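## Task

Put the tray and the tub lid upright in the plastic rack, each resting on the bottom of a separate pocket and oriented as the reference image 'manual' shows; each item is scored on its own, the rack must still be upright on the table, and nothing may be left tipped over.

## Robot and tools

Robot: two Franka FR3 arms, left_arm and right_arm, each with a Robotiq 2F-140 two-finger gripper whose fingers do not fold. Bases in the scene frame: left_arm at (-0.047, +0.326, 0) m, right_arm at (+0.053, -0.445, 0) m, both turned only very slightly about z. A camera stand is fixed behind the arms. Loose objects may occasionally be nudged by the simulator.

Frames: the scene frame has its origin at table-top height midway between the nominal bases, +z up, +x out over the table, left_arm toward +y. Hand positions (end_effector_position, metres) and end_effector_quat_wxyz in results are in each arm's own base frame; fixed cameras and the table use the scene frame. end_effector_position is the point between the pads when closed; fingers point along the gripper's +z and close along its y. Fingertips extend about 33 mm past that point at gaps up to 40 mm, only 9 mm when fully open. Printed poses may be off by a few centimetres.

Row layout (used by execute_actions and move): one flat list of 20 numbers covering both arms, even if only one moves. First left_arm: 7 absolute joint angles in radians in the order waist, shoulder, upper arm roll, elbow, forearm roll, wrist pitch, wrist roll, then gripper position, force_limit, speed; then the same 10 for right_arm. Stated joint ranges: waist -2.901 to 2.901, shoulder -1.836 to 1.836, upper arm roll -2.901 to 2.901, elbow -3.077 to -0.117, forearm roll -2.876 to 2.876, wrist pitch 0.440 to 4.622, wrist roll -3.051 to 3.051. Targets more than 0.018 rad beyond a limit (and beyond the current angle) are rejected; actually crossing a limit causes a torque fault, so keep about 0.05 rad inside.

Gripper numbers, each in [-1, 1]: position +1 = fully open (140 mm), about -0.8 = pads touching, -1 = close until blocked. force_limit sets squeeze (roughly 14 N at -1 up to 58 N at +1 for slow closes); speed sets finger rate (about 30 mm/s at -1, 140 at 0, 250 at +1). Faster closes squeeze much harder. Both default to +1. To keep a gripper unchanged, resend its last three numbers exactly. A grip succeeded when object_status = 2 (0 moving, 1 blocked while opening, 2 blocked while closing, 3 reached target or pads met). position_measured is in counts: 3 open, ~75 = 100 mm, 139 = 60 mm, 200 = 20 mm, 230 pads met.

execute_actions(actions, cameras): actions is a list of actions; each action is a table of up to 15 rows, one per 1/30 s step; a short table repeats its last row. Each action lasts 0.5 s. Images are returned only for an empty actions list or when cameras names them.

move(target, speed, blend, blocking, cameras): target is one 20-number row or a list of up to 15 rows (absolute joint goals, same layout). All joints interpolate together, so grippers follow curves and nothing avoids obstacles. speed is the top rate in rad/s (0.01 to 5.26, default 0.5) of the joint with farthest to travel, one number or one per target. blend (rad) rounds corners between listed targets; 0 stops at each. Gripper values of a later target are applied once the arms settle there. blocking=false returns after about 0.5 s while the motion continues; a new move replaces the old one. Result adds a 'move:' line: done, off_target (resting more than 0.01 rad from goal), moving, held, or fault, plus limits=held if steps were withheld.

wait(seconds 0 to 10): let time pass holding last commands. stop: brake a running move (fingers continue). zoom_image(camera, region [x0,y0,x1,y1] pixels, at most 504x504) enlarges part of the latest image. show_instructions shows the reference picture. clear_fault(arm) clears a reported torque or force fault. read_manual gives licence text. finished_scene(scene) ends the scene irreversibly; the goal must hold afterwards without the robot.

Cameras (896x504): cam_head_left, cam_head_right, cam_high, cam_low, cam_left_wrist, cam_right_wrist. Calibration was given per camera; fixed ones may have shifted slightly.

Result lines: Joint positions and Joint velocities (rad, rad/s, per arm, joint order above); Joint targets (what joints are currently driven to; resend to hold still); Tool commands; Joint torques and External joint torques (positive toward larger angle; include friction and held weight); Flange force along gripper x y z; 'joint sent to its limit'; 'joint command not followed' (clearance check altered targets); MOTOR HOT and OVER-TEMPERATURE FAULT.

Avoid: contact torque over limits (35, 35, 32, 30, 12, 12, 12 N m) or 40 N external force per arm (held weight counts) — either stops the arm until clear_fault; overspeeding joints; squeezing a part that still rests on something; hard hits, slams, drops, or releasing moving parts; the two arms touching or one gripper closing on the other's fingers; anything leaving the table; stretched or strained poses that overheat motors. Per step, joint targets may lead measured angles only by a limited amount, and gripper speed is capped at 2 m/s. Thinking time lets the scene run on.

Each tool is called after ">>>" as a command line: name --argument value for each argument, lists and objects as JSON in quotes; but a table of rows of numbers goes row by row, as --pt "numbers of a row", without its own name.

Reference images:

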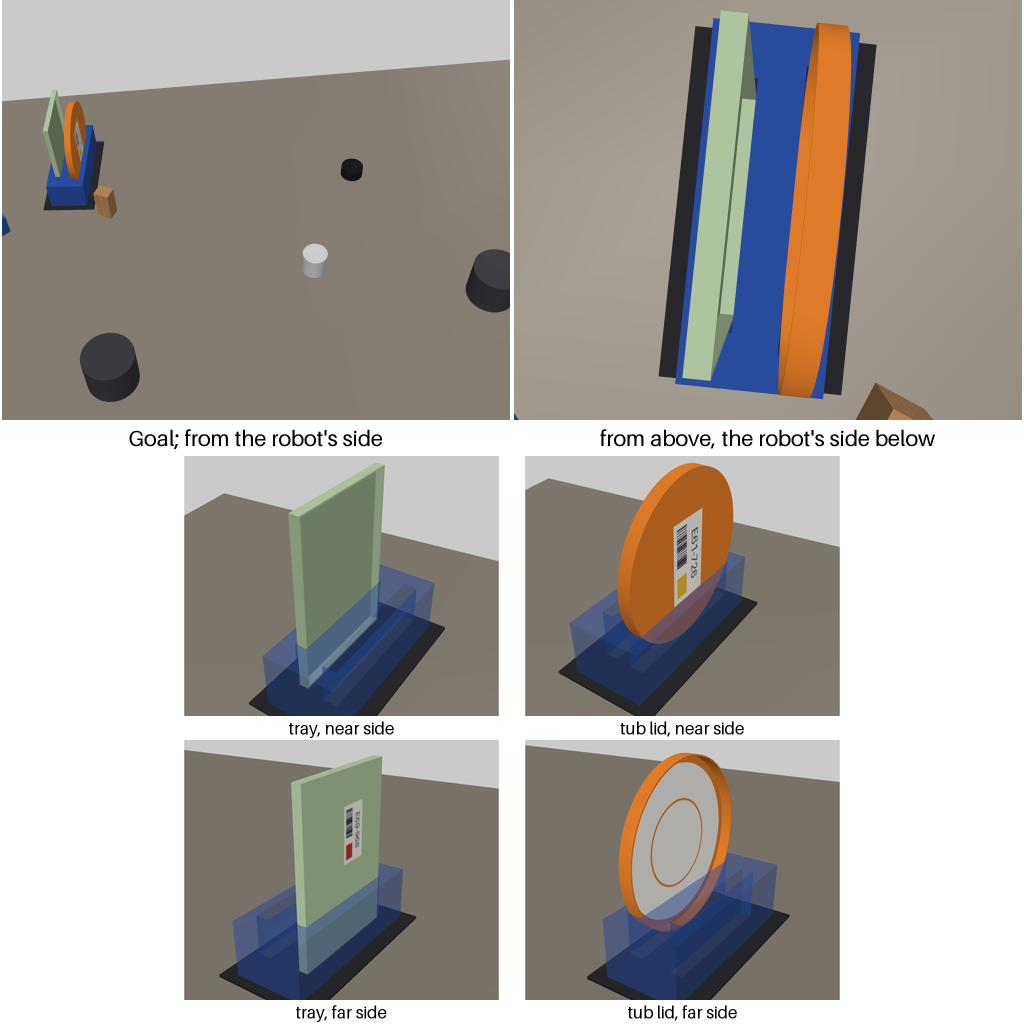

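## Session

>>> execute_actions --actions '[]'

>>> zoom_image --camera "cam_high" --region '[200, 110, 700, 380]'

Scene clock: 0.00 s.
left_arm: end_effector_position=(+0.1509, +0.5011, +0.1868) position_measured=3 object_status=3 end_effector_quat_wxyz=(-0.026, -0.378, +0.908, +0.181) | right_arm: end_effector_position=(+0.2625, +0.1362, +0.3046) position_measured=3 object_status=3 end_effector_quat_wxyz=(+0.083, +0.948, -0.306, -0.026)
Joint positions: left_arm=[1.059 -0.183 0.097 -2.45 0.492 2.426 1.589] | right_arm=[0.491 -0.68 0.047 -2.457 -0.043 1.62 -0.416]
Joint velocities: within noise
Joint torques (N m): no reading
External joint torques (N m): no reading
Flange force (N): no reading
Joint targets: left_arm=[1.059 -0.183 0.097 -2.450 0.492 2.426 1.589] | right_arm=[0.491 -0.680 0.047 -2.457 -0.043 1.620 -0.416]
Tool commands: left_gripper/position=+1.0 left_gripper/force_limit=+1.0 left_gripper/speed=+1.0 right_gripper/position=+1.0 right_gripper/force_limit=+1.0 right_gripper/speed=+1.0
camera_calibration:
cam_left_wrist: T_world_to_cam=[[-0.685006, 0.639984, 0.348121, -0.274655], [0.727005, 0.569501, 0.383579, -0.458061], [0.047229, 0.515839, -0.855383, 0.03575], [0, 0, 0, 1]] pos_world=[0.143184, 0.418199, 0.301895]
cam_right_wrist: T_world_to_cam=[[-0.575996, -0.797251, 0.18061, 0.210815], [-0.728961, 0.600933, 0.327864, 0.0146197], [-0.369924, 0.0571906, -0.9273, 0.513501], [0, 0, 0, 1]] pos_world=[0.322043, 0.12992, 0.433301]

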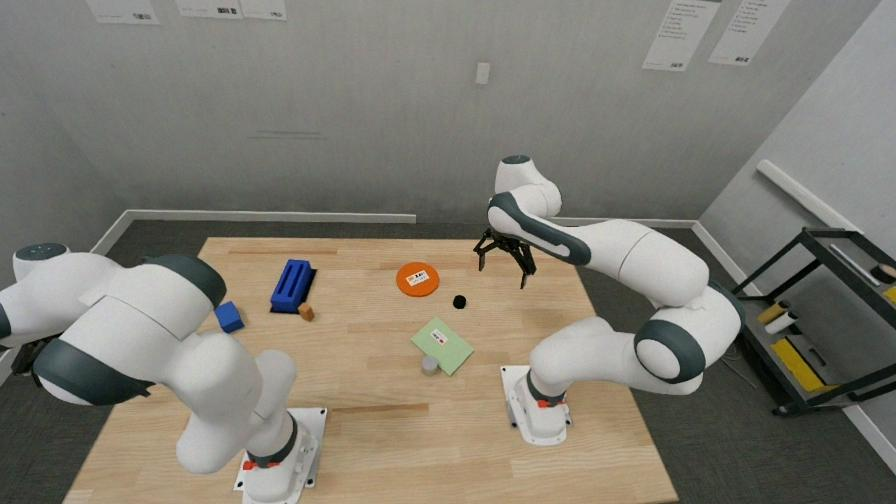

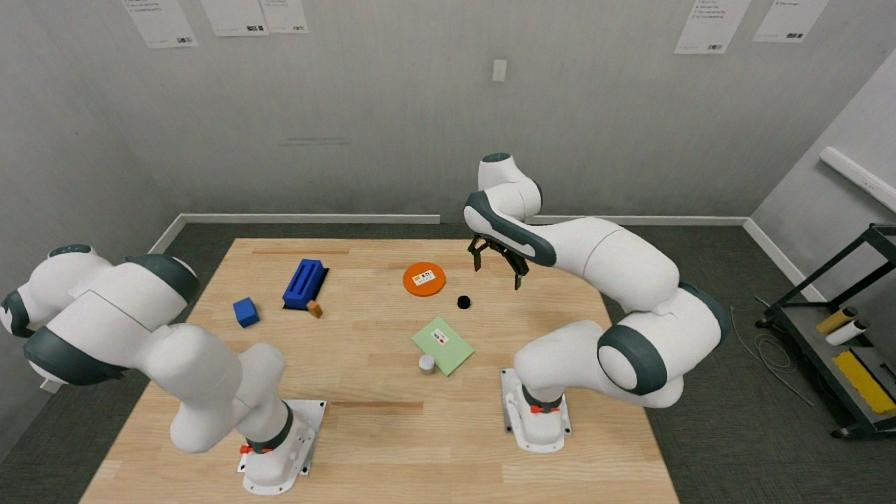

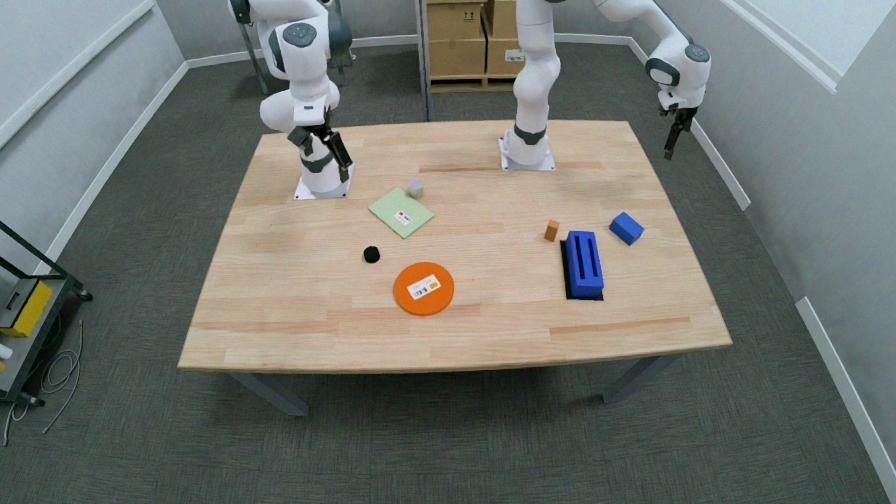

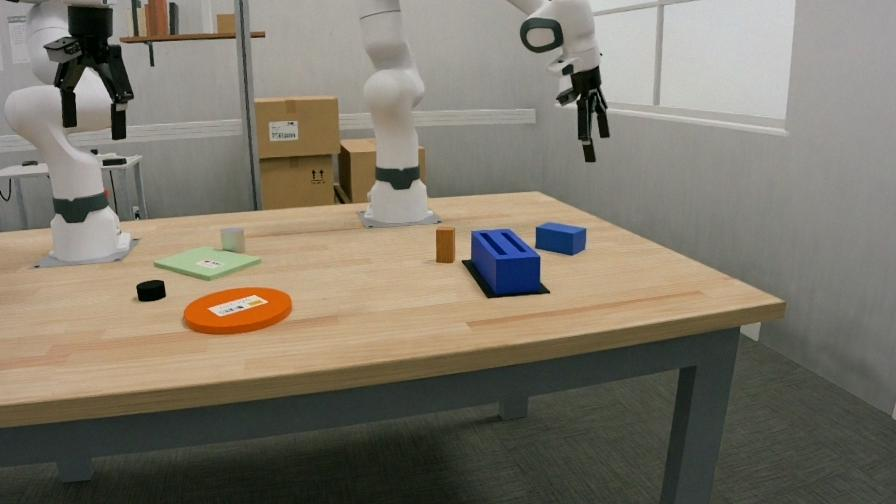

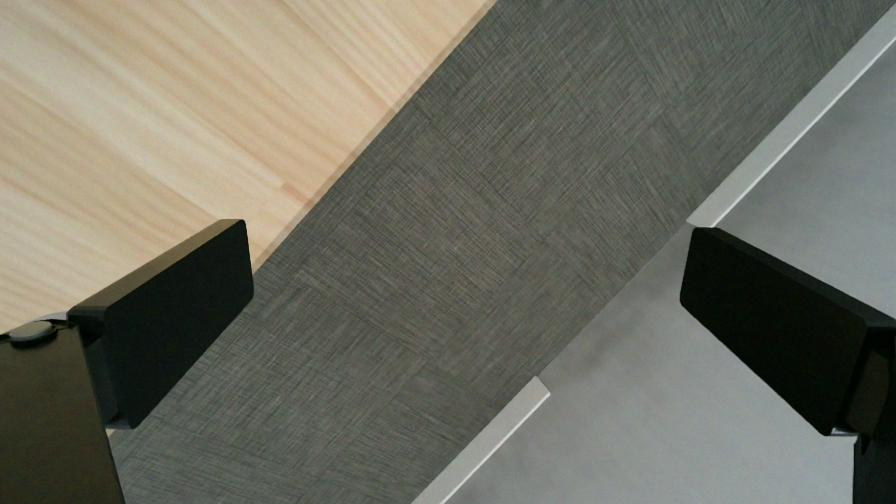

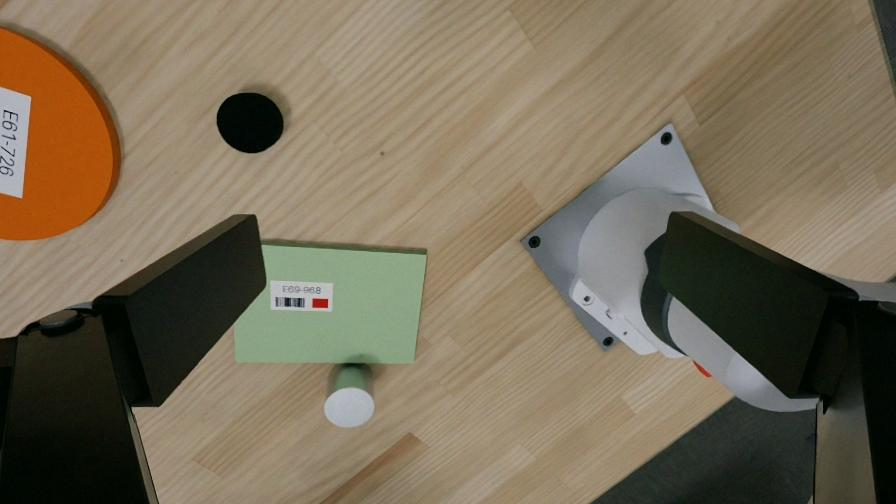

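Scaled by 1.008 from the camera's 896x504 image, which has a finer 1280x720 frame.

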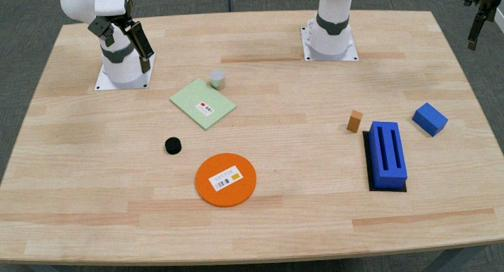

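>>> move --target '[0.1,-0.349,0,-2.106,0,1.757,1.57,1,1,1,-0.9,-0.68,0,-2.457,0,1.62,-0.416,1,1,1]' --speed 0.9 --cameras '["cam_left_wrist","cam_head_left"]'

>>> move --target '[-0.65,-0.1,0,-2.0,0,1.9,0.9,-0.285,0,0,-0.9,-0.68,0,-2.457,0,1.62,-0.416,1,1,1]' --speed 0.9 --cameras '["cam_left_wrist","cam_head_right"]'

Scene clock: 41.37 s.
left_arm: end_effector_position=(+0.4483, +0.0458, +0.3489) position_measured=3 object_status=3 end_effector_quat_wxyz=(+0.000, -0.048, +0.999, +0.002) | right_arm: end_effector_position=(+0.1826, -0.2321, +0.3041) position_measured=3 object_status=3 end_effector_quat_wxyz=(-0.012, -0.516, +0.853, +0.078)
Joint positions: left_arm=[0.101 -0.348 -0.001 -2.107 0.003 1.76 1.574] | right_arm=[-0.898 -0.68 -0.002 -2.457 -0.004 1.62 -0.416]
Joint velocities: left_arm=[-0.001 0 0.001 0.001 -0.001 -0.005 -0.002] | right_arm=[within noise]
Joint torques (N m): left_arm=[0.01 -19.37 0.88 25.32 0.35 2.28 -0.19] | right_arm=[-1.25 -9.29 0.39 24.36 1.24 2.06 0.14]
External joint torques (N m): left_arm=[-0.19 0.85 0.92 0.55 -0.48 -0.18 -0.19] | right_arm=[-1.28 -0.5 0.81 -0.21 0.48 -0.13 0.13]
Flange force (N): left_arm=[-4.1 0.5 -2.0] | right_arm=[-1.9 1.6 0.6]
Joint targets: left_arm=[0.100 -0.349 0.000 -2.106 0.000 1.757 1.570] | right_arm=[-0.900 -0.680 0.000 -2.457 0.000 1.620 -0.416]
move: done
camera_calibration:
cam_left_wrist: T_world_to_cam=[[-0.109016, 0.994033, 0.00374076, 0.00973997], [0.942864, 0.102211, 0.317114, -0.529309], [0.314839, 0.0380975, -0.94838, 0.329608], [0, 0, 0, 1]] pos_world=[0.396355, 0.031862, 0.480409]
Images, in order (width x height): cam_head_left 896x504, cam_left_wrist 896x504.

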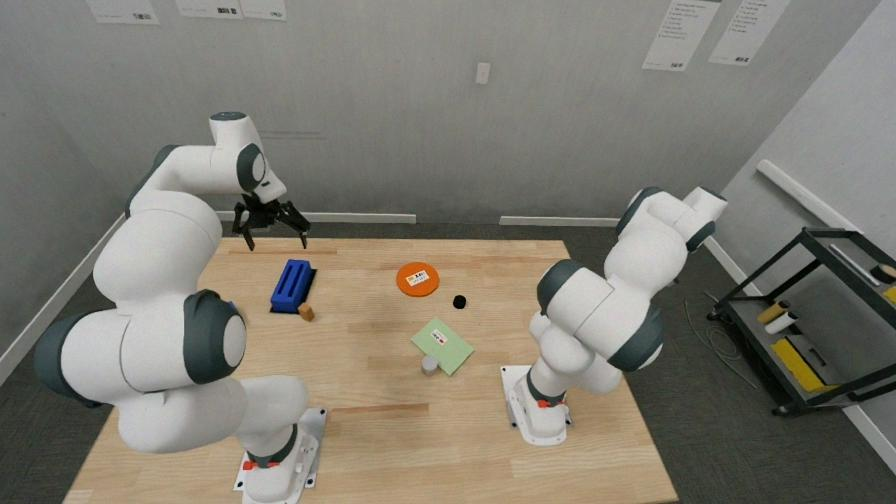

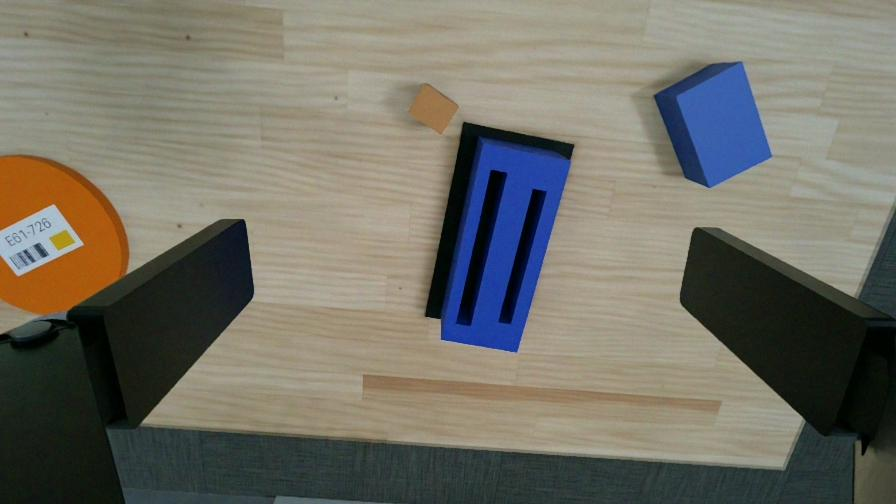

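Scene clock: 43.80 s.
left_arm: end_effector_position=(+0.4198, -0.3192, +0.2909) position_measured=165 object_status=3 end_effector_quat_wxyz=(+0.000, -0.007, +1.000, +0.001) | right_arm: end_effector_position=(+0.1826, -0.2321, +0.3041) position_measured=3 object_status=3 end_effector_quat_wxyz=(-0.011, -0.516, +0.853, +0.078)
Joint positions: left_arm=[-0.65 -0.101 -0.001 -2.001 0.002 1.898 0.905] | right_arm=[-0.898 -0.68 -0.002 -2.457 -0.004 1.62 -0.416]
Joint velocities: left_arm=[0 0.001 0 0 0 0 -0.006] | right_arm=[within noise]
Joint torques (N m): left_arm=[0.4 -27.97 0.96 25.46 0.55 2.84 -0.17] | right_arm=[-1.31 -9.29 0.39 24.38 1.23 2.06 0.17]
External joint torques (N m): left_arm=[0.4 1.07 1.04 0.72 -0.17 0.36 -0.17] | right_arm=[-1.29 -0.42 0.89 -0.23 0.48 -0.13 0.15]
Flange force (N): left_arm=[-5.0 -2.6 -0.3] | right_arm=[-1.9 1.3 0.6]
Joint targets: left_arm=[-0.650 -0.100 0.000 -2.000 0.000 1.900 0.900] | right_arm=[-0.900 -0.680 0.000 -2.457 0.000 1.620 -0.416]
move: done
camera_calibration:
cam_left_wrist: T_world_to_cam=[[-0.0266316, 0.99964, 0.00339592, 0.337045], [0.948612, 0.0242003, 0.315515, -0.473569], [0.315319, 0.0116241, -0.948914, 0.288894], [0, 0, 0, 1]] pos_world=[0.367115, -0.328821, 0.422409]
Images, in order (width x height): cam_head_right 896x504, cam_left_wrist 896x504.

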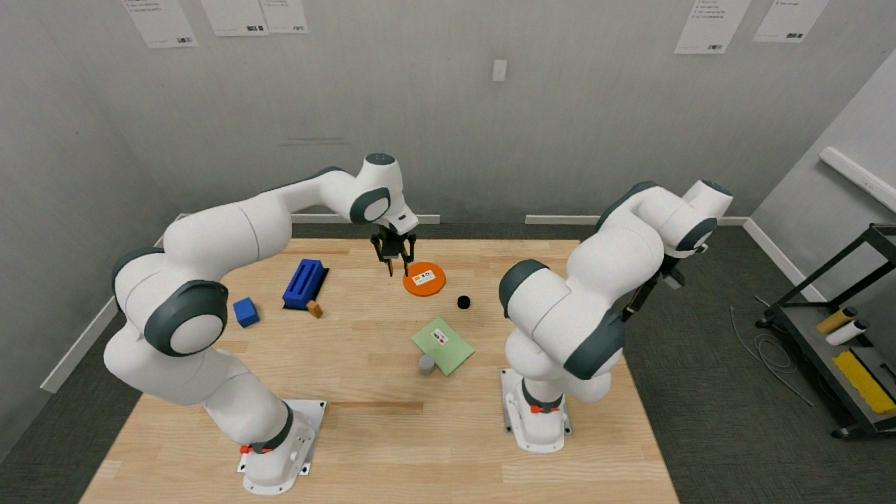

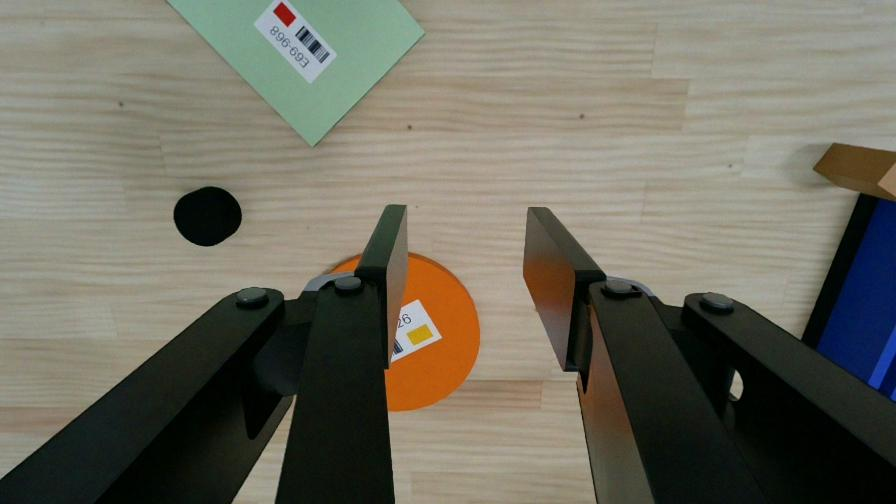

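>>> move --target '[-0.5608,0.5815,0,-1.5471,0,2.1286,1.2,-0.285,0,0,-0.9,-0.68,0,-2.457,0,1.62,-0.416,1,1,1]' --speed 0.6 --cameras '["cam_left_wrist","cam_low"]'

Scene clock: 123.63 s.
left_arm: end_effector_position=(+0.5914, -0.3713, +0.0982) position_measured=165 object_status=3 end_effector_quat_wxyz=(-0.002, +0.093, +0.996, +0.002) | right_arm: end_effector_position=(+0.1826, -0.2321, +0.3041) position_measured=3 object_status=3 end_effector_quat_wxyz=(-0.011, -0.516, +0.853, +0.078)
Joint positions: left_arm=[-0.561 0.583 0 -1.549 0.002 2.126 1.195] | right_arm=[-0.898 -0.68 -0.002 -2.457 -0.004 1.62 -0.416]
Joint velocities: left_arm=[-0.001 0 -0.001 -0.001 0 0 0.006] | right_arm=[within noise]
Joint torques (N m): left_arm=[0.46 -47.92 0.89 24.58 0.48 2.81 0.14] | right_arm=[-1.29 -9.38 0.36 24.36 1.23 2.04 0.1]
External joint torques (N m): left_arm=[0.1 1.54 0.14 0.82 -0.19 0.37 0.14] | right_arm=[-1.3 -0.49 0.8 -0.25 0.48 -0.15 0.09]
Flange force (N): left_arm=[-8.2 -2.8 1.9] | right_arm=[-1.8 1.7 0.6]
Joint targets: left_arm=[-0.561 0.581 0.000 -1.547 0.000 2.129 1.200] | right_arm=[-0.900 -0.680 0.000 -2.457 0.000 1.620 -0.416]
move: done
camera_calibration:
cam_left_wrist: T_world_to_cam=[[0.172152, 0.985063, 0.00381615, 0.271324], [0.935577, -0.164714, 0.312355, -0.636413], [0.308318, -0.0502022, -0.949958, 0.0338526], [0, 0, 0, 1]] pos_world=[0.538267, -0.370398, 0.22991]
Images, in order (width x height): cam_low 896x504, cam_left_wrist 896x504.

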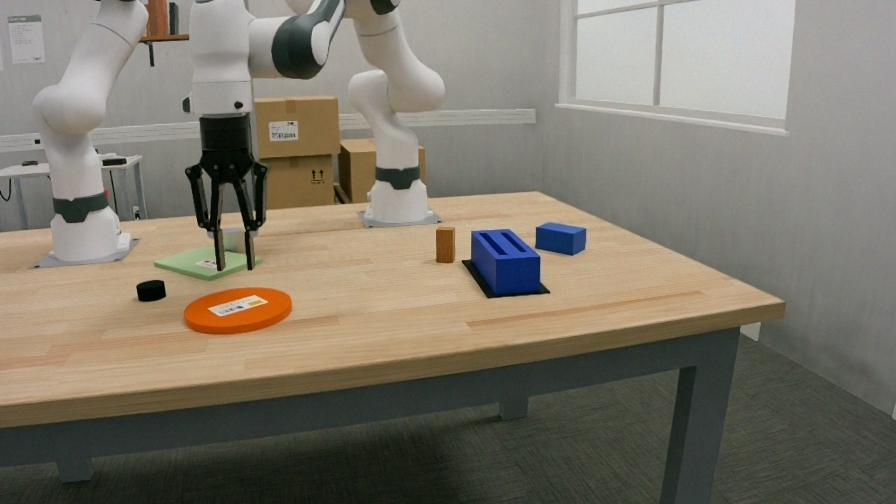

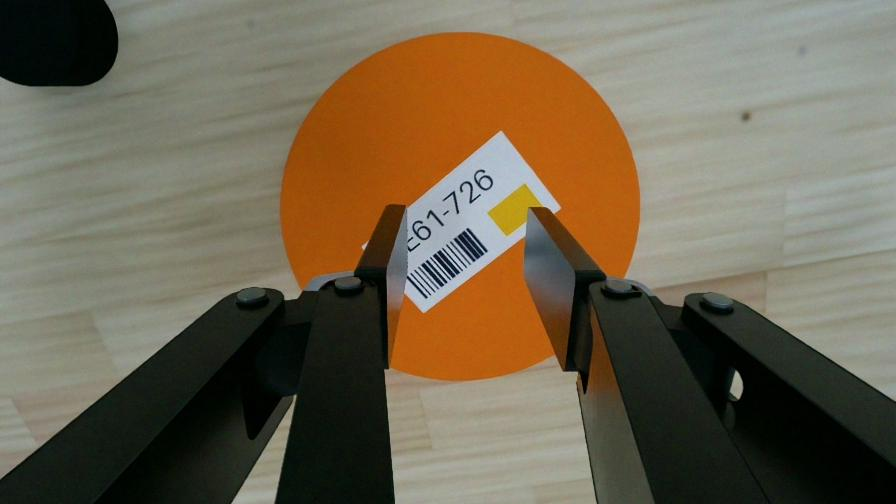

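>>> move --pt "-0.5646 0.6147 0 -1.5736 0 2.1883 1.2 -0.285 0 0 -0.9 -0.68 0 -2.457 0 1.62 -0.416 1 1 1" --pt "-0.5646 0.6375 0 -1.5736 0 2.2111 1.2 -0.285 0 0 -0.9 -0.68 0 -2.457 0 1.62 -0.416 1 1 1" --speed '[0.3,0.04]' --cameras '["cam_left_wrist"]'

Scene clock: 190.20 s.
left_arm: end_effector_position=(+0.5916, -0.3735, +0.0576) position_measured=165 object_status=3 end_effector_quat_wxyz=(+0.000, +0.095, +0.995, +0.001) | right_arm: end_effector_position=(+0.1826, -0.2321, +0.3041) position_measured=3 object_status=3 end_effector_quat_wxyz=(-0.011, -0.516, +0.853, +0.078)
Joint positions: left_arm=[-0.564 0.635 0 -1.573 0.002 2.208 1.196] | right_arm=[-0.898 -0.68 -0.002 -2.457 -0.004 1.62 -0.416]
Joint velocities: left_arm=[0.001 0.001 0 0 -0.001 0.005 0] | right_arm=[within noise]
Joint torques (N m): left_arm=[0.14 -48.07 0.91 23.58 0.47 2.78 0.18] | right_arm=[-1.37 -9.35 0.35 24.41 1.24 2.06 0.1]
External joint torques (N m): left_arm=[0.04 2.44 0.32 0.19 -0.17 0.31 0.18] | right_arm=[-1.45 -0.54 0.72 -0.17 0.48 -0.14 0.09]
Flange force (N): left_arm=[-7.6 -2.5 3.9] | right_arm=[-1.5 1.8 0.5]
Joint targets: left_arm=[-0.565 0.637 0.000 -1.574 0.000 2.211 1.200] | right_arm=[-0.900 -0.680 0.000 -2.457 0.000 1.620 -0.416]
move: done
camera_calibration:
cam_left_wrist: T_world_to_cam=[[0.176475, 0.984303, 0.00185568, 0.270891], [0.933554, -0.167973, 0.316641, -0.624473], [0.311983, -0.0541469, -0.948544, -0.00866988], [0, 0, 0, 1]] pos_world=[0.537879, -0.372003, 0.189008]
Images, in order (width x height): cam_left_wrist 896x504.

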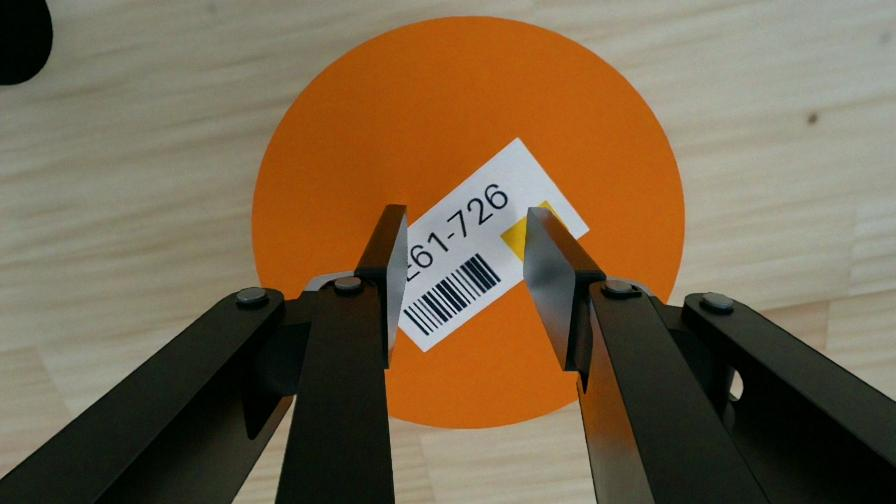

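>>> move --pt "-0.5646 0.6408 0 -1.5736 0 2.2144 1.2 -0.285 0 0 -0.9 -0.68 0 -2.457 0 1.62 -0.416 1 1 1" --pt "-0.5646 0.6433 0 -1.5736 0 2.2169 1.2 -0.285 0 0 -0.9 -0.68 0 -2.457 0 1.62 -0.416 1 1 1" --speed 0.02

>>> move --target '[-0.5646,0.6458,0,-1.5736,0,2.2194,1.2,-0.285,0,0,-0.9,-0.68,0,-2.457,0,1.62,-0.416,1,1,1]' --speed 0.02

>>> move --target '[-0.5646,0.6483,0,-1.5736,0,2.2219,1.2,-0.285,0,0,-0.9,-0.68,0,-2.457,0,1.62,-0.416,1,1,1]' --speed 0.02

Scene clock: 205.67 s.
left_arm: end_effector_position=(+0.5919, -0.3737, +0.0542) position_measured=165 object_status=3 end_effector_quat_wxyz=(+0.000, +0.095, +0.995, +0.001) | right_arm: end_effector_position=(+0.1826, -0.2321, +0.3041) position_measured=3 object_status=3 end_effector_quat_wxyz=(-0.011, -0.516, +0.853, +0.078)
Joint positions: left_arm=[-0.564 0.641 0 -1.573 0.002 2.214 1.196] | right_arm=[-0.898 -0.68 -0.002 -2.457 -0.004 1.62 -0.416]
Joint torques (N m): left_arm=[0.13 -48.05 0.94 23.63 0.44 2.83 0.2] | right_arm=[-1.3 -9.32 0.42 24.43 1.23 2.05 0.11]
External joint torques (N m): left_arm=[-0.11 2.51 0.24 0.31 -0.19 0.36 0.2] | right_arm=[-1.34 -0.48 0.85 -0.22 0.47 -0.15 0.1]
Flange force (N): left_arm=[-8.1 -2.9 4.1] | right_arm=[-1.8 1.6 0.5]
Joint targets: left_arm=[-0.565 0.643 0.000 -1.574 0.000 2.217 1.200] | right_arm=[-0.900 -0.680 0.000 -2.457 0.000 1.620 -0.416]
move: done

Scene clock: 206.37 s.
left_arm: end_effector_position=(+0.5921, -0.3738, +0.0528) position_measured=165 object_status=3 end_effector_quat_wxyz=(+0.001, +0.095, +0.995, +0.000) | right_arm: end_effector_position=(+0.1826, -0.2321, +0.3041) position_measured=3 object_status=3 end_effector_quat_wxyz=(-0.011, -0.516, +0.853, +0.078)
Joint positions: left_arm=[-0.564 0.643 0 -1.573 0.002 2.217 1.196] | right_arm=[-0.898 -0.68 -0.002 -2.457 -0.004 1.62 -0.416]
Joint torques (N m): left_arm=[0.13 -47.97 0.91 23.56 0.46 2.81 0.2] | right_arm=[-1.26 -9.33 0.38 24.38 1.23 2.04 0.17]
External joint torques (N m): left_arm=[-0.22 2.62 0.13 0.25 -0.18 0.34 0.19] | right_arm=[-1.24 -0.5 0.9 -0.17 0.47 -0.15 0.16]
Flange force (N): left_arm=[-8.2 -3.1 4.3] | right_arm=[-2.0 1.5 0.4]
Joint targets: left_arm=[-0.565 0.646 0.000 -1.574 0.000 2.219 1.200] | right_arm=[-0.900 -0.680 0.000 -2.457 0.000 1.620 -0.416]
move: done

Scene clock: 207.07 s.
left_arm: end_effector_position=(+0.5922, -0.3738, +0.0513) position_measured=165 object_status=3 end_effector_quat_wxyz=(+0.001, +0.095, +0.995, +0.000) | right_arm: end_effector_position=(+0.1826, -0.2321, +0.3041) position_measured=3 object_status=3 end_effector_quat_wxyz=(-0.011, -0.516, +0.853, +0.078)
Joint positions: left_arm=[-0.564 0.646 0 -1.573 0.002 2.219 1.196] | right_arm=[-0.898 -0.68 -0.002 -2.457 -0.004 1.62 -0.416]
Joint torques (N m): left_arm=[0.15 -48.01 0.85 23.55 0.45 2.76 0.22] | right_arm=[-1.3 -9.31 0.41 24.36 1.24 2.06 0.09]
External joint torques (N m): left_arm=[0.04 2.66 0.24 0.23 -0.17 0.28 0.22] | right_arm=[-1.33 -0.53 0.85 -0.12 0.48 -0.12 0.08]
Flange force (N): left_arm=[-8.4 -2.8 4.3] | right_arm=[-1.8 1.6 0.4]
Joint targets: left_arm=[-0.565 0.648 0.000 -1.574 0.000 2.222 1.200] | right_arm=[-0.900 -0.680 0.000 -2.457 0.000 1.620 -0.416]
move: done

>>> move --target '[-0.5646,0.6508,0,-1.5736,0,2.2244,1.2,-0.285,0,0,-0.9,-0.68,0,-2.457,0,1.62,-0.416,1,1,1]' --speed 0.02

>>> move --target '[-0.5646,0.6533,0,-1.5736,0,2.2269,1.2,-0.285,0,0,-0.9,-0.68,0,-2.457,0,1.62,-0.416,1,1,1]' --speed 0.02

>>> move --target '[-0.5646,0.6558,0,-1.5736,0,2.2294,1.2,-0.285,0,0,-0.9,-0.68,0,-2.457,0,1.62,-0.416,1,1,1]' --speed 0.02

Scene clock: 213.63 s.
left_arm: end_effector_position=(+0.5922, -0.3739, +0.0498) position_measured=165 object_status=3 end_effector_quat_wxyz=(+0.001, +0.095, +0.995, +0.000) | right_arm: end_effector_position=(+0.1826, -0.2321, +0.3041) position_measured=3 object_status=3 end_effector_quat_wxyz=(-0.011, -0.516, +0.853, +0.078)
Joint positions: left_arm=[-0.564 0.648 0 -1.573 0.002 2.222 1.196] | right_arm=[-0.898 -0.68 -0.002 -2.457 -0.004 1.62 -0.416]
Joint torques (N m): left_arm=[0.12 -48.05 0.93 23.52 0.44 2.81 0.18] | right_arm=[-1.38 -9.28 0.4 24.37 1.24 2.04 0.14]
External joint torques (N m): left_arm=[-0.23 2.74 0.15 0.18 -0.19 0.33 0.18] | right_arm=[-1.38 -0.48 0.89 -0.16 0.49 -0.15 0.13]
Flange force (N): left_arm=[-8.1 -3.1 4.5] | right_arm=[-1.9 1.5 0.4]
Joint targets: left_arm=[-0.565 0.651 0.000 -1.574 0.000 2.224 1.200] | right_arm=[-0.900 -0.680 0.000 -2.457 0.000 1.620 -0.416]
move: done

Scene clock: 214.33 s.
left_arm: end_effector_position=(+0.5923, -0.3739, +0.0483) position_measured=165 object_status=3 end_effector_quat_wxyz=(+0.001, +0.095, +0.995, +0.000) | right_arm: end_effector_position=(+0.1826, -0.2321, +0.3041) position_measured=3 object_status=3 end_effector_quat_wxyz=(-0.011, -0.516, +0.853, +0.078)
Joint positions: left_arm=[-0.564 0.651 0 -1.573 0.002 2.224 1.196] | right_arm=[-0.898 -0.68 -0.002 -2.457 -0.004 1.62 -0.416]
Joint torques (N m): left_arm=[0.18 -48.04 0.89 23.5 0.44 2.82 0.16] | right_arm=[-1.28 -9.3 0.41 24.33 1.24 2.04 0.11]
External joint torques (N m): left_arm=[0.14 2.46 0.33 0.38 -0.19 0.37 0.15] | right_arm=[-1.32 -0.44 0.84 -0.24 0.49 -0.15 0.1]
Flange force (N): left_arm=[-8.4 -2.7 4.1] | right_arm=[-1.8 1.5 0.6]
Joint targets: left_arm=[-0.565 0.653 0.000 -1.574 0.000 2.227 1.200] | right_arm=[-0.900 -0.680 0.000 -2.457 0.000 1.620 -0.416]
move: done

Scene clock: 215.03 s.
left_arm: end_effector_position=(+0.5924, -0.3740, +0.0467) position_measured=165 object_status=3 end_effector_quat_wxyz=(+0.001, +0.095, +0.995, +0.000) | right_arm: end_effector_position=(+0.1826, -0.2321, +0.3041) position_measured=3 object_status=3 end_effector_quat_wxyz=(-0.011, -0.516, +0.853, +0.078)
Joint positions: left_arm=[-0.564 0.653 0 -1.573 0.002 2.227 1.196] | right_arm=[-0.898 -0.68 -0.002 -2.457 -0.004 1.62 -0.416]
Joint torques (N m): left_arm=[0.11 -48.1 0.95 23.45 0.45 2.85 0.18] | right_arm=[-1.28 -9.44 0.4 24.33 1.22 2.06 0.16]
External joint torques (N m): left_arm=[-0.1 2.67 0.26 0.21 -0.18 0.37 0.18] | right_arm=[-1.33 -0.59 0.8 -0.24 0.46 -0.13 0.14]
Flange force (N): left_arm=[-8.0 -2.9 4.5] | right_arm=[-1.9 2.0 0.7]
Joint targets: left_arm=[-0.565 0.656 0.000 -1.574 0.000 2.229 1.200] | right_arm=[-0.900 -0.680 0.000 -2.457 0.000 1.620 -0.416]
move: done

>>> move --target '[-0.5646,0.6588,0,-1.5736,0,2.2324,1.2,-0.285,0,0,-0.9,-0.68,0,-2.457,0,1.62,-0.416,1,1,1]' --speed 0.02

>>> move --target '[-0.5646,0.6618,0,-1.5736,0,2.2354,1.2,-0.285,0,0,-0.9,-0.68,0,-2.457,0,1.62,-0.416,1,1,1]' --speed 0.02

>>> move --target '[-0.5646,0.6648,0,-1.5736,0,2.2384,1.2,-0.285,0,0,-0.9,-0.68,0,-2.457,0,1.62,-0.416,1,1,1]' --speed 0.02 --cameras '["cam_left_wrist"]'

Scene clock: 223.67 s.
left_arm: end_effector_position=(+0.5924, -0.3740, +0.0449) position_measured=165 object_status=3 end_effector_quat_wxyz=(+0.001, +0.095, +0.995, +0.000) | right_arm: end_effector_position=(+0.1826, -0.2321, +0.3041) position_measured=3 object_status=3 end_effector_quat_wxyz=(-0.011, -0.516, +0.853, +0.078)
Joint positions: left_arm=[-0.564 0.656 0 -1.573 0.002 2.23 1.196] | right_arm=[-0.898 -0.68 -0.002 -2.457 -0.004 1.62 -0.416]
Joint torques (N m): left_arm=[0.17 -48.14 0.93 23.45 0.44 2.81 0.18] | right_arm=[-1.34 -9.33 0.38 24.35 1.23 2.05 0.14]
External joint torques (N m): left_arm=[-0.31 2.74 0.03 0.19 -0.19 0.32 0.18] | right_arm=[-1.37 -0.55 0.82 -0.18 0.48 -0.14 0.12]
Flange force (N): left_arm=[-8.1 -3.3 4.6] | right_arm=[-1.8 1.8 0.5]
Joint targets: left_arm=[-0.565 0.659 0.000 -1.574 0.000 2.232 1.200] | right_arm=[-0.900 -0.680 0.000 -2.457 0.000 1.620 -0.416]
move: done

Scene clock: 224.37 s.
left_arm: end_effector_position=(+0.5925, -0.3741, +0.0430) position_measured=165 object_status=3 end_effector_quat_wxyz=(+0.001, +0.095, +0.995, +0.000) | right_arm: end_effector_position=(+0.1826, -0.2321, +0.3041) position_measured=3 object_status=3 end_effector_quat_wxyz=(-0.011, -0.516, +0.853, +0.078)
Joint positions: left_arm=[-0.564 0.659 0 -1.573 0.002 2.233 1.196] | right_arm=[-0.898 -0.68 -0.002 -2.457 -0.004 1.62 -0.416]
Joint torques (N m): left_arm=[0.08 -48.19 0.95 23.41 0.44 2.84 0.19] | right_arm=[-1.29 -9.34 0.34 24.34 1.23 2.06 0.13]
External joint torques (N m): left_arm=[-0.02 2.75 0.34 0.15 -0.18 0.35 0.19] | right_arm=[-1.29 -0.56 0.84 -0.19 0.48 -0.13 0.12]
Flange force (N): left_arm=[-8.0 -2.8 4.7] | right_arm=[-1.9 1.8 0.5]
Joint targets: left_arm=[-0.565 0.662 0.000 -1.574 0.000 2.235 1.200] | right_arm=[-0.900 -0.680 0.000 -2.457 0.000 1.620 -0.416]
move: done

Scene clock: 225.07 s.
left_arm: end_effector_position=(+0.5926, -0.3741, +0.0412) position_measured=165 object_status=3 end_effector_quat_wxyz=(+0.001, +0.095, +0.995, +0.000) | right_arm: end_effector_position=(+0.1826, -0.2321, +0.3041) position_measured=3 object_status=3 end_effector_quat_wxyz=(-0.011, -0.516, +0.853, +0.078)
Joint positions: left_arm=[-0.564 0.662 0 -1.573 0.002 2.236 1.196] | right_arm=[-0.898 -0.68 -0.002 -2.457 -0.004 1.62 -0.416]
Joint torques (N m): left_arm=[0.15 -48.22 0.94 23.4 0.44 2.83 0.2] | right_arm=[-1.29 -9.32 0.36 24.33 1.23 2.04 0.12]
External joint torques (N m): left_arm=[-0.15 2.5 0.19 0.33 -0.18 0.36 0.2] | right_arm=[-1.33 -0.45 0.79 -0.28 0.48 -0.16 0.1]
Flange force (N): left_arm=[-8.1 -3.0 4.3] | right_arm=[-1.7 1.7 0.7]
Joint targets: left_arm=[-0.565 0.665 0.000 -1.574 0.000 2.238 1.200] | right_arm=[-0.900 -0.680 0.000 -2.457 0.000 1.620 -0.416]
move: done
camera_calibration:
cam_left_wrist: T_world_to_cam=[[0.176509, 0.984298, 0.00156424, 0.271366], [0.933338, -0.167875, 0.317328, -0.620282], [0.312608, -0.0545514, -0.948314, -0.0250984], [0, 0, 0, 1]] pos_world=[0.53888, -0.372604, 0.172607]
Images, in order (width x height): cam_left_wrist 896x504.

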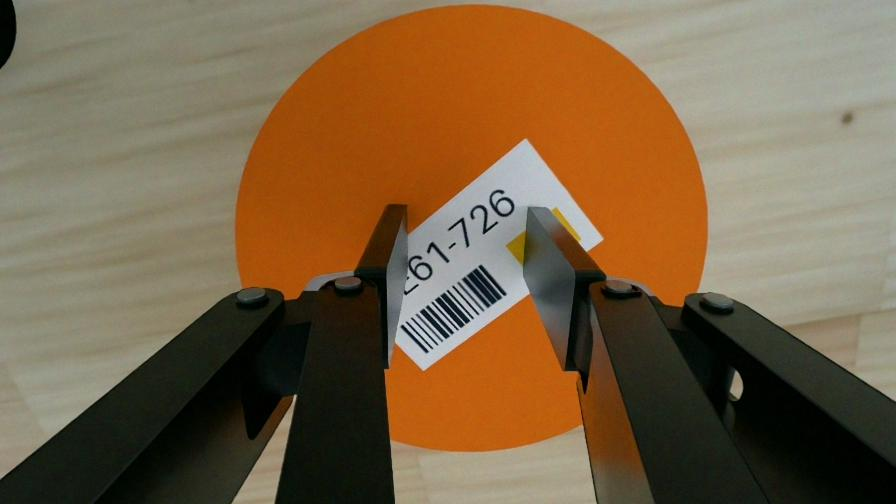

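>>> move --target '[-0.5646,0.6678,0,-1.5736,0,2.2414,1.2,-0.285,0,0,-0.9,-0.68,0,-2.457,0,1.62,-0.416,1,1,1]' --speed 0.02

>>> move --target '[-0.5646,0.6708,0,-1.5736,0,2.2444,1.2,-0.285,0,0,-0.9,-0.68,0,-2.457,0,1.62,-0.416,1,1,1]' --speed 0.02

>>> move --target '[-0.5646,0.6738,0,-1.5736,0,2.2474,1.2,-0.285,0,0,-0.9,-0.68,0,-2.457,0,1.62,-0.416,1,1,1]' --speed 0.02

Scene clock: 234.50 s.
left_arm: end_effector_position=(+0.5928, -0.3742, +0.0400) position_measured=165 object_status=3 end_effector_quat_wxyz=(+0.001, +0.095, +0.995, +0.000) | right_arm: end_effector_position=(+0.1826, -0.2321, +0.3041) position_measured=3 object_status=3 end_effector_quat_wxyz=(-0.011, -0.516, +0.853, +0.078)
Joint positions: left_arm=[-0.564 0.664 0 -1.573 0.002 2.238 1.196] | right_arm=[-0.898 -0.68 -0.002 -2.457 -0.004 1.62 -0.416]
Joint torques (N m): left_arm=[0.12 -47.64 0.89 23.19 0.44 2.91 0.2] | right_arm=[-1.29 -9.3 0.38 24.43 1.22 2.05 0.07]
External joint torques (N m): left_arm=[-0.06 3.29 0.23 0.03 -0.18 0.43 0.2] | right_arm=[-1.28 -0.45 0.87 -0.19 0.46 -0.15 0.06]
Flange force (N): left_arm=[-8.8 -3.1 5.7] | right_arm=[-1.7 1.5 0.5]
Joint targets: left_arm=[-0.565 0.668 0.000 -1.574 0.000 2.241 1.200] | right_arm=[-0.900 -0.680 0.000 -2.457 0.000 1.620 -0.416]
move: done

Scene clock: 235.20 s.
left_arm: end_effector_position=(+0.5933, -0.3746, +0.0400) position_measured=165 object_status=3 end_effector_quat_wxyz=(+0.002, +0.095, +0.995, +0.000) | right_arm: end_effector_position=(+0.1826, -0.2321, +0.3041) position_measured=3 object_status=3 end_effector_quat_wxyz=(-0.011, -0.516, +0.853, +0.078)
Joint positions: left_arm=[-0.564 0.665 0 -1.573 0.002 2.241 1.196] | right_arm=[-0.898 -0.68 -0.002 -2.457 -0.004 1.62 -0.416]
Joint torques (N m): left_arm=[0.13 -46.26 0.86 22.42 0.43 3.08 0.19] | right_arm=[-1.27 -9.33 0.44 24.34 1.25 2.05 0.14]
External joint torques (N m): left_arm=[-0.04 4.48 0.19 -0.64 -0.19 0.61 0.18] | right_arm=[-1.22 -0.52 0.98 -0.24 0.5 -0.14 0.13]
Flange force (N): left_arm=[-8.5 -3.0 8.0] | right_arm=[-2.2 1.6 0.6]
Joint targets: left_arm=[-0.565 0.671 0.000 -1.574 0.000 2.244 1.200] | right_arm=[-0.900 -0.680 0.000 -2.457 0.000 1.620 -0.416]
move: done

Scene clock: 235.90 s.
left_arm: end_effector_position=(+0.5939, -0.3750, +0.0400) position_measured=165 object_status=3 end_effector_quat_wxyz=(+0.003, +0.095, +0.995, -0.001) | right_arm: end_effector_position=(+0.1826, -0.2321, +0.3041) position_measured=3 object_status=3 end_effector_quat_wxyz=(-0.011, -0.516, +0.853, +0.078)
Joint positions: left_arm=[-0.564 0.665 0 -1.573 0.002 2.243 1.196] | right_arm=[-0.898 -0.68 -0.002 -2.457 -0.004 1.62 -0.416]
Joint torques (N m): left_arm=[0.14 -44.78 0.78 22.21 0.44 3.14 0.14] | right_arm=[-1.29 -9.31 0.36 24.39 1.21 2.03 0.21]
External joint torques (N m): left_arm=[-0.09 6.17 0.07 -0.96 -0.18 0.65 0.14] | right_arm=[-1.35 -0.43 0.76 -0.23 0.45 -0.16 0.2]
Flange force (N): left_arm=[-11.5 -4.4 10.7] | right_arm=[-1.8 1.5 0.5]
Joint targets: left_arm=[-0.565 0.674 0.000 -1.574 0.000 2.247 1.200] | right_arm=[-0.900 -0.680 0.000 -2.457 0.000 1.620 -0.416]
move: done

>>> move --pt "-0.5646 0.6785 0 -1.5736 0 2.2521 1.2 -0.285 0 0 -0.9 -0.68 0 -2.457 0 1.62 -0.416 1 1 1" --pt "-0.5646 0.5873 0 -1.7246 0 2.3118 1.2 -0.285 0 0 -0.9 -0.68 0 -2.457 0 1.62 -0.416 1 1 1" --pt "-0.5646 0.4814 0 -1.9045 0 2.3859 1.2 -0.285 0 0 -0.9 -0.68 0 -2.457 0 1.62 -0.416 1 1 1" --speed '[0.03,0.2,0.2]' --blend '[0,0.02,0]' --cameras '["cam_left_wrist"]'

Scene clock: 256.13 s.
left_arm: end_effector_position=(+0.5390, -0.3404, +0.0405) position_measured=165 object_status=3 end_effector_quat_wxyz=(+0.008, +0.096, +0.995, -0.003) | right_arm: end_effector_position=(+0.1826, -0.2321, +0.3041) position_measured=3 object_status=3 end_effector_quat_wxyz=(-0.011, -0.516, +0.853, +0.078)
Joint positions: left_arm=[-0.564 0.476 0 -1.897 0.002 2.389 1.197] | right_arm=[-0.898 -0.68 -0.002 -2.457 -0.004 1.62 -0.416]
Joint velocities: left_arm=[-0.001 -0.002 0 -0.003 0 0.003 0] | right_arm=[within noise]
Joint torques (N m): left_arm=[0.14 -39.35 0.96 18.12 0.37 1.95 0.1] | right_arm=[-1.29 -9.3 0.36 24.35 1.22 2.06 0.1]
External joint torques (N m): left_arm=[0.07 5.36 0.5 -3.61 -0.17 -0.55 0.1] | right_arm=[-1.3 -0.41 0.84 -0.25 0.47 -0.13 0.08]
Flange force (N): left_arm=[0.7 0.7 8.8] | right_arm=[-1.7 1.4 0.6]
Joint targets: left_arm=[-0.565 0.481 0.000 -1.904 0.000 2.386 1.200] | right_arm=[-0.900 -0.680 0.000 -2.457 0.000 1.620 -0.416]
move: done
camera_calibration:
cam_left_wrist: T_world_to_cam=[[0.17763, 0.984088, -0.00439906, 0.247215], [0.928897, -0.166189, 0.330956, -0.561946], [0.324959, -0.062874, -0.943636, -0.0167083], [0, 0, 0, 1]] pos_world=[0.483507, -0.337721, 0.1713]
Images, in order (width x height): cam_left_wrist 896x504.

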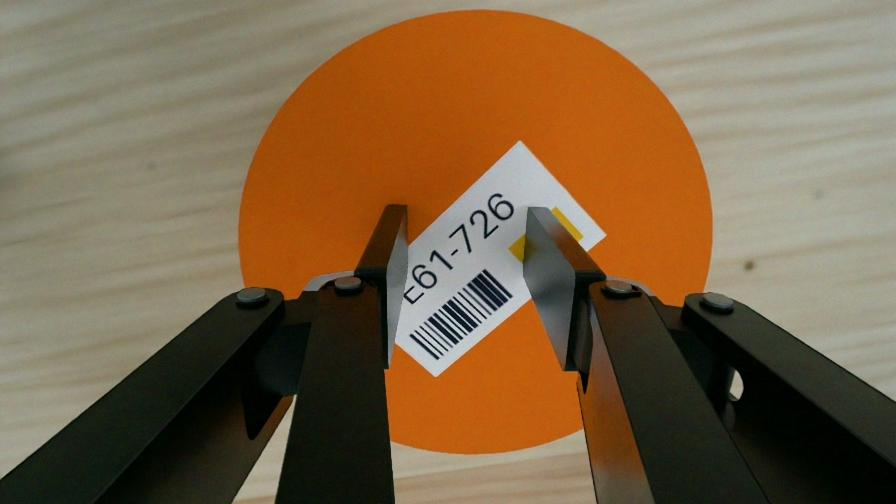

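>>> move --pt "-0.5646 0.3847 0 -2.0677 0 2.4524 1.2 -0.285 0 0 -0.9 -0.68 0 -2.457 0 1.62 -0.416 1 1 1" --pt "-0.5646 0.2908 0 -2.219 0 2.5098 1.2 -0.285 0 0 -0.9 -0.68 0 -2.457 0 1.62 -0.416 1 1 1" --pt "-0.5646 0.1986 0 -2.3614 0 2.56 1.2 -0.285 0 0 -0.9 -0.68 0 -2.457 0 1.62 -0.416 1 1 1" --pt "-0.5646 0.1064 0 -2.4972 0 2.6036 1.2 -0.285 0 0 -0.9 -0.68 0 -2.457 0 1.62 -0.416 1 1 1" --pt "-0.5646 0.0123 0 -2.6278 0 2.64 1.2 -0.285 0 0 -0.9 -0.68 0 -2.457 0 1.62 -0.416 1 1 1" --speed 0.2 --blend '[0.02,0.02,0.02,0.02,0]' --cameras '["cam_left_wrist"]'

Scene clock: 267.03 s.
left_arm: end_effector_position=(+0.3765, -0.2379, +0.0418) position_measured=165 object_status=3 end_effector_quat_wxyz=(+0.015, +0.096, +0.995, -0.007) | right_arm: end_effector_position=(+0.1826, -0.2321, +0.3041) position_measured=3 object_status=3 end_effector_quat_wxyz=(-0.011, -0.516, +0.853, +0.078)
Joint positions: left_arm=[-0.564 0.003 0 -2.615 0.002 2.652 1.198] | right_arm=[-0.898 -0.68 -0.002 -2.457 -0.004 1.62 -0.416]
Joint velocities: left_arm=[-0.001 -0.001 0.001 0 0 0.003 0.002] | right_arm=[within noise]
Joint torques (N m): left_arm=[0.11 -19.63 0.68 11.2 0.22 0.53 0.09] | right_arm=[-1.34 -9.28 0.35 24.31 1.22 2.05 0.14]
External joint torques (N m): left_arm=[-0.05 6.89 0.53 -7.32 -0.16 -2.03 0.09] | right_arm=[-1.36 -0.52 0.8 -0.21 0.47 -0.14 0.13]
Flange force (N): left_arm=[5.0 2.8 14.2] | right_arm=[-1.8 1.7 0.6]
Joint targets: left_arm=[-0.565 0.012 0.000 -2.628 0.000 2.640 1.200] | right_arm=[-0.900 -0.680 0.000 -2.457 0.000 1.620 -0.416]
move: off_target (left_arm); left_arm: the elbow is farthest, 0.013 rad from its target
camera_calibration:
cam_left_wrist: T_world_to_cam=[[0.178785, 0.983826, -0.0110895, 0.174887], [0.924001, -0.16402, 0.345428, -0.392636], [0.338022, -0.072004, -0.93838, 0.0363677], [0, 0, 0, 1]] pos_world=[0.319236, -0.23384, 0.171694]
Images, in order (width x height): cam_left_wrist 896x504.

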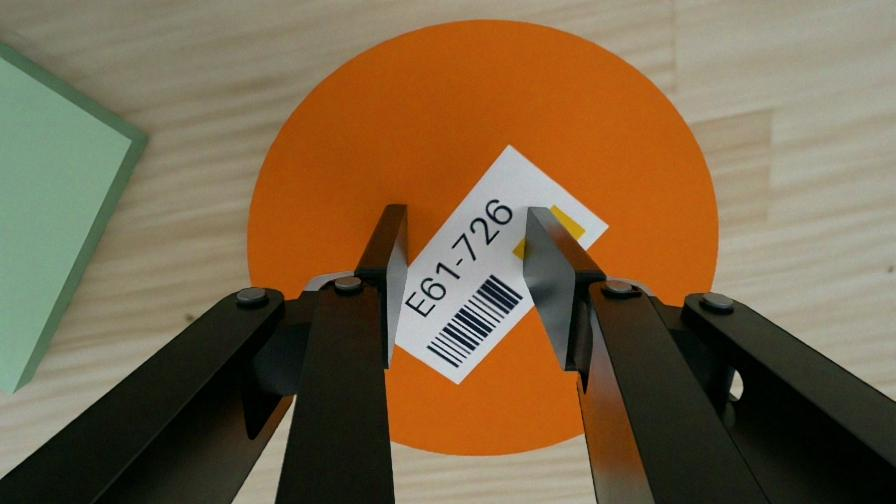

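>>> move --pt "-0.5646 -0.0915 0 -2.7543 0 2.6628 1.2 -0.285 0 0 -0.9 -0.68 0 -2.457 0 1.62 -0.416 1 1 1" --pt "-0.5646 -0.1996 0 -2.8777 0 2.6781 1.2 -0.285 0 0 -0.9 -0.68 0 -2.457 0 1.62 -0.416 1 1 1" --pt "-0.5646 -0.290 0 -2.9691 0 2.679 1.2 -0.285 0 0 -0.9 -0.68 0 -2.457 0 1.62 -0.416 1 1 1" --pt "-0.5646 -0.3558 0 -3.0296 0 2.6738 1.2 -0.285 0 0 -0.9 -0.68 0 -2.457 0 1.62 -0.416 1 1 1" --speed 0.2 --blend '[0.02,0.02,0.02,0]' --cameras '["cam_left_wrist","cam_head_left","cam_high"]'

Scene clock: 285.93 s.
left_arm: end_effector_position=(+0.2692, -0.1701, +0.0425) position_measured=165 object_status=3 end_effector_quat_wxyz=(+0.018, +0.096, +0.995, -0.008) | right_arm: end_effector_position=(+0.1826, -0.2321, +0.3041) position_measured=3 object_status=3 end_effector_quat_wxyz=(-0.011, -0.516, +0.853, +0.078)
Joint positions: left_arm=[-0.564 -0.363 0 -3.016 0.002 2.692 1.198] | right_arm=[-0.898 -0.68 -0.002 -2.457 -0.004 1.62 -0.416]
Joint torques (N m): left_arm=[0.1 -7.86 0.48 10.14 0.19 -0.27 0.11] | right_arm=[-1.3 -9.27 0.3 24.36 1.26 2.05 0.06]
External joint torques (N m): left_arm=[0.06 5.14 0.74 -7.83 -0.18 -2.85 0.11] | right_arm=[-1.3 -0.38 0.77 -0.25 0.5 -0.14 0.05]
Flange force (N): left_arm=[6.5 4.1 11.0] | right_arm=[-1.5 1.4 0.6]
Joint targets: left_arm=[-0.565 -0.356 0.000 -3.030 0.000 2.674 1.200] | right_arm=[-0.900 -0.680 0.000 -2.457 0.000 1.620 -0.416]
move: off_target (left_arm); left_arm: the wrist pitch is farthest, 0.018 rad from its target
camera_calibration:
cam_left_wrist: T_world_to_cam=[[0.17902, 0.983755, -0.0133715, 0.127439], [0.922182, -0.163048, 0.350708, -0.282169], [0.342831, -0.0751145, -0.936389, 0.0762804], [0, 0, 0, 1]] pos_world=[0.211246, -0.165646, 0.172091]
Images, in order (width x height): cam_head_left 896x504, cam_high 896x504, cam_left_wrist 896x504.

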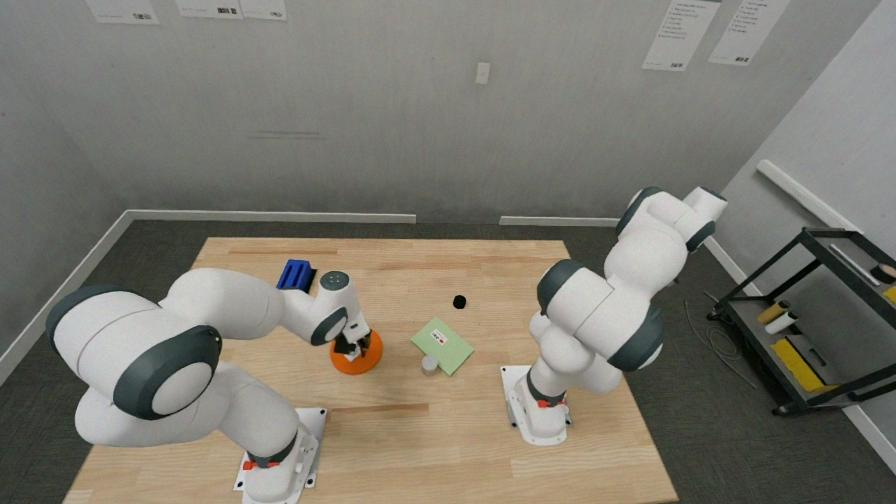

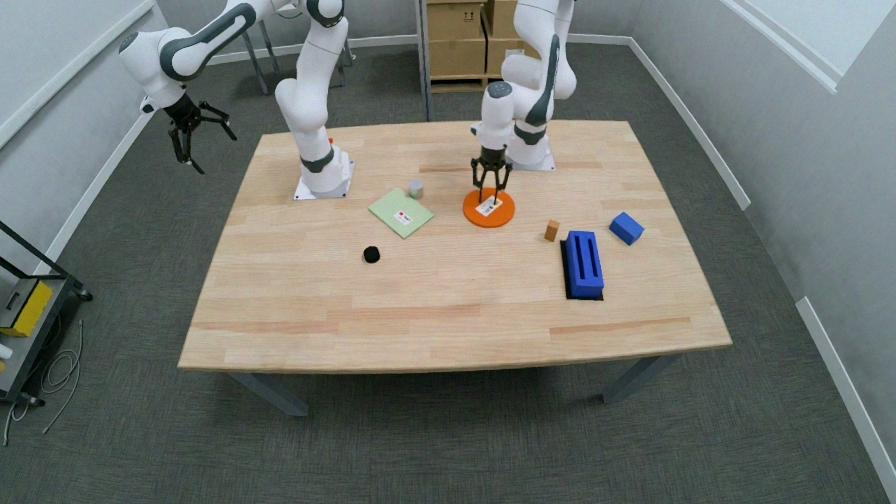

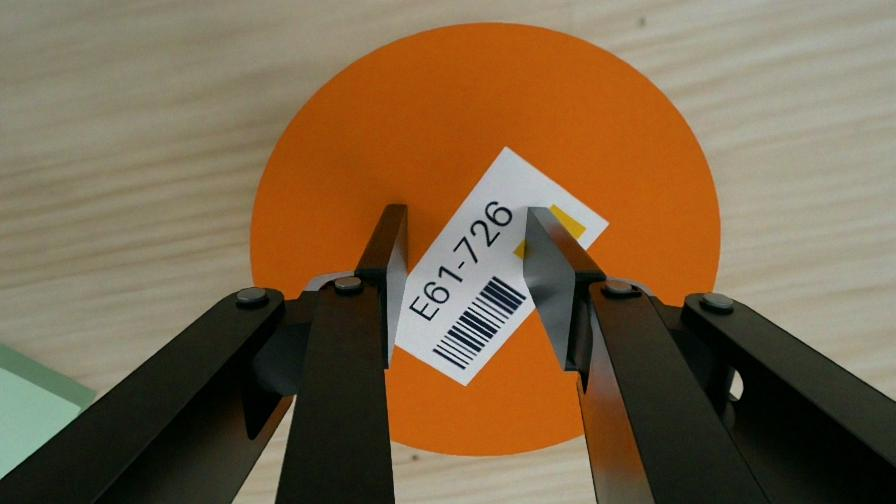

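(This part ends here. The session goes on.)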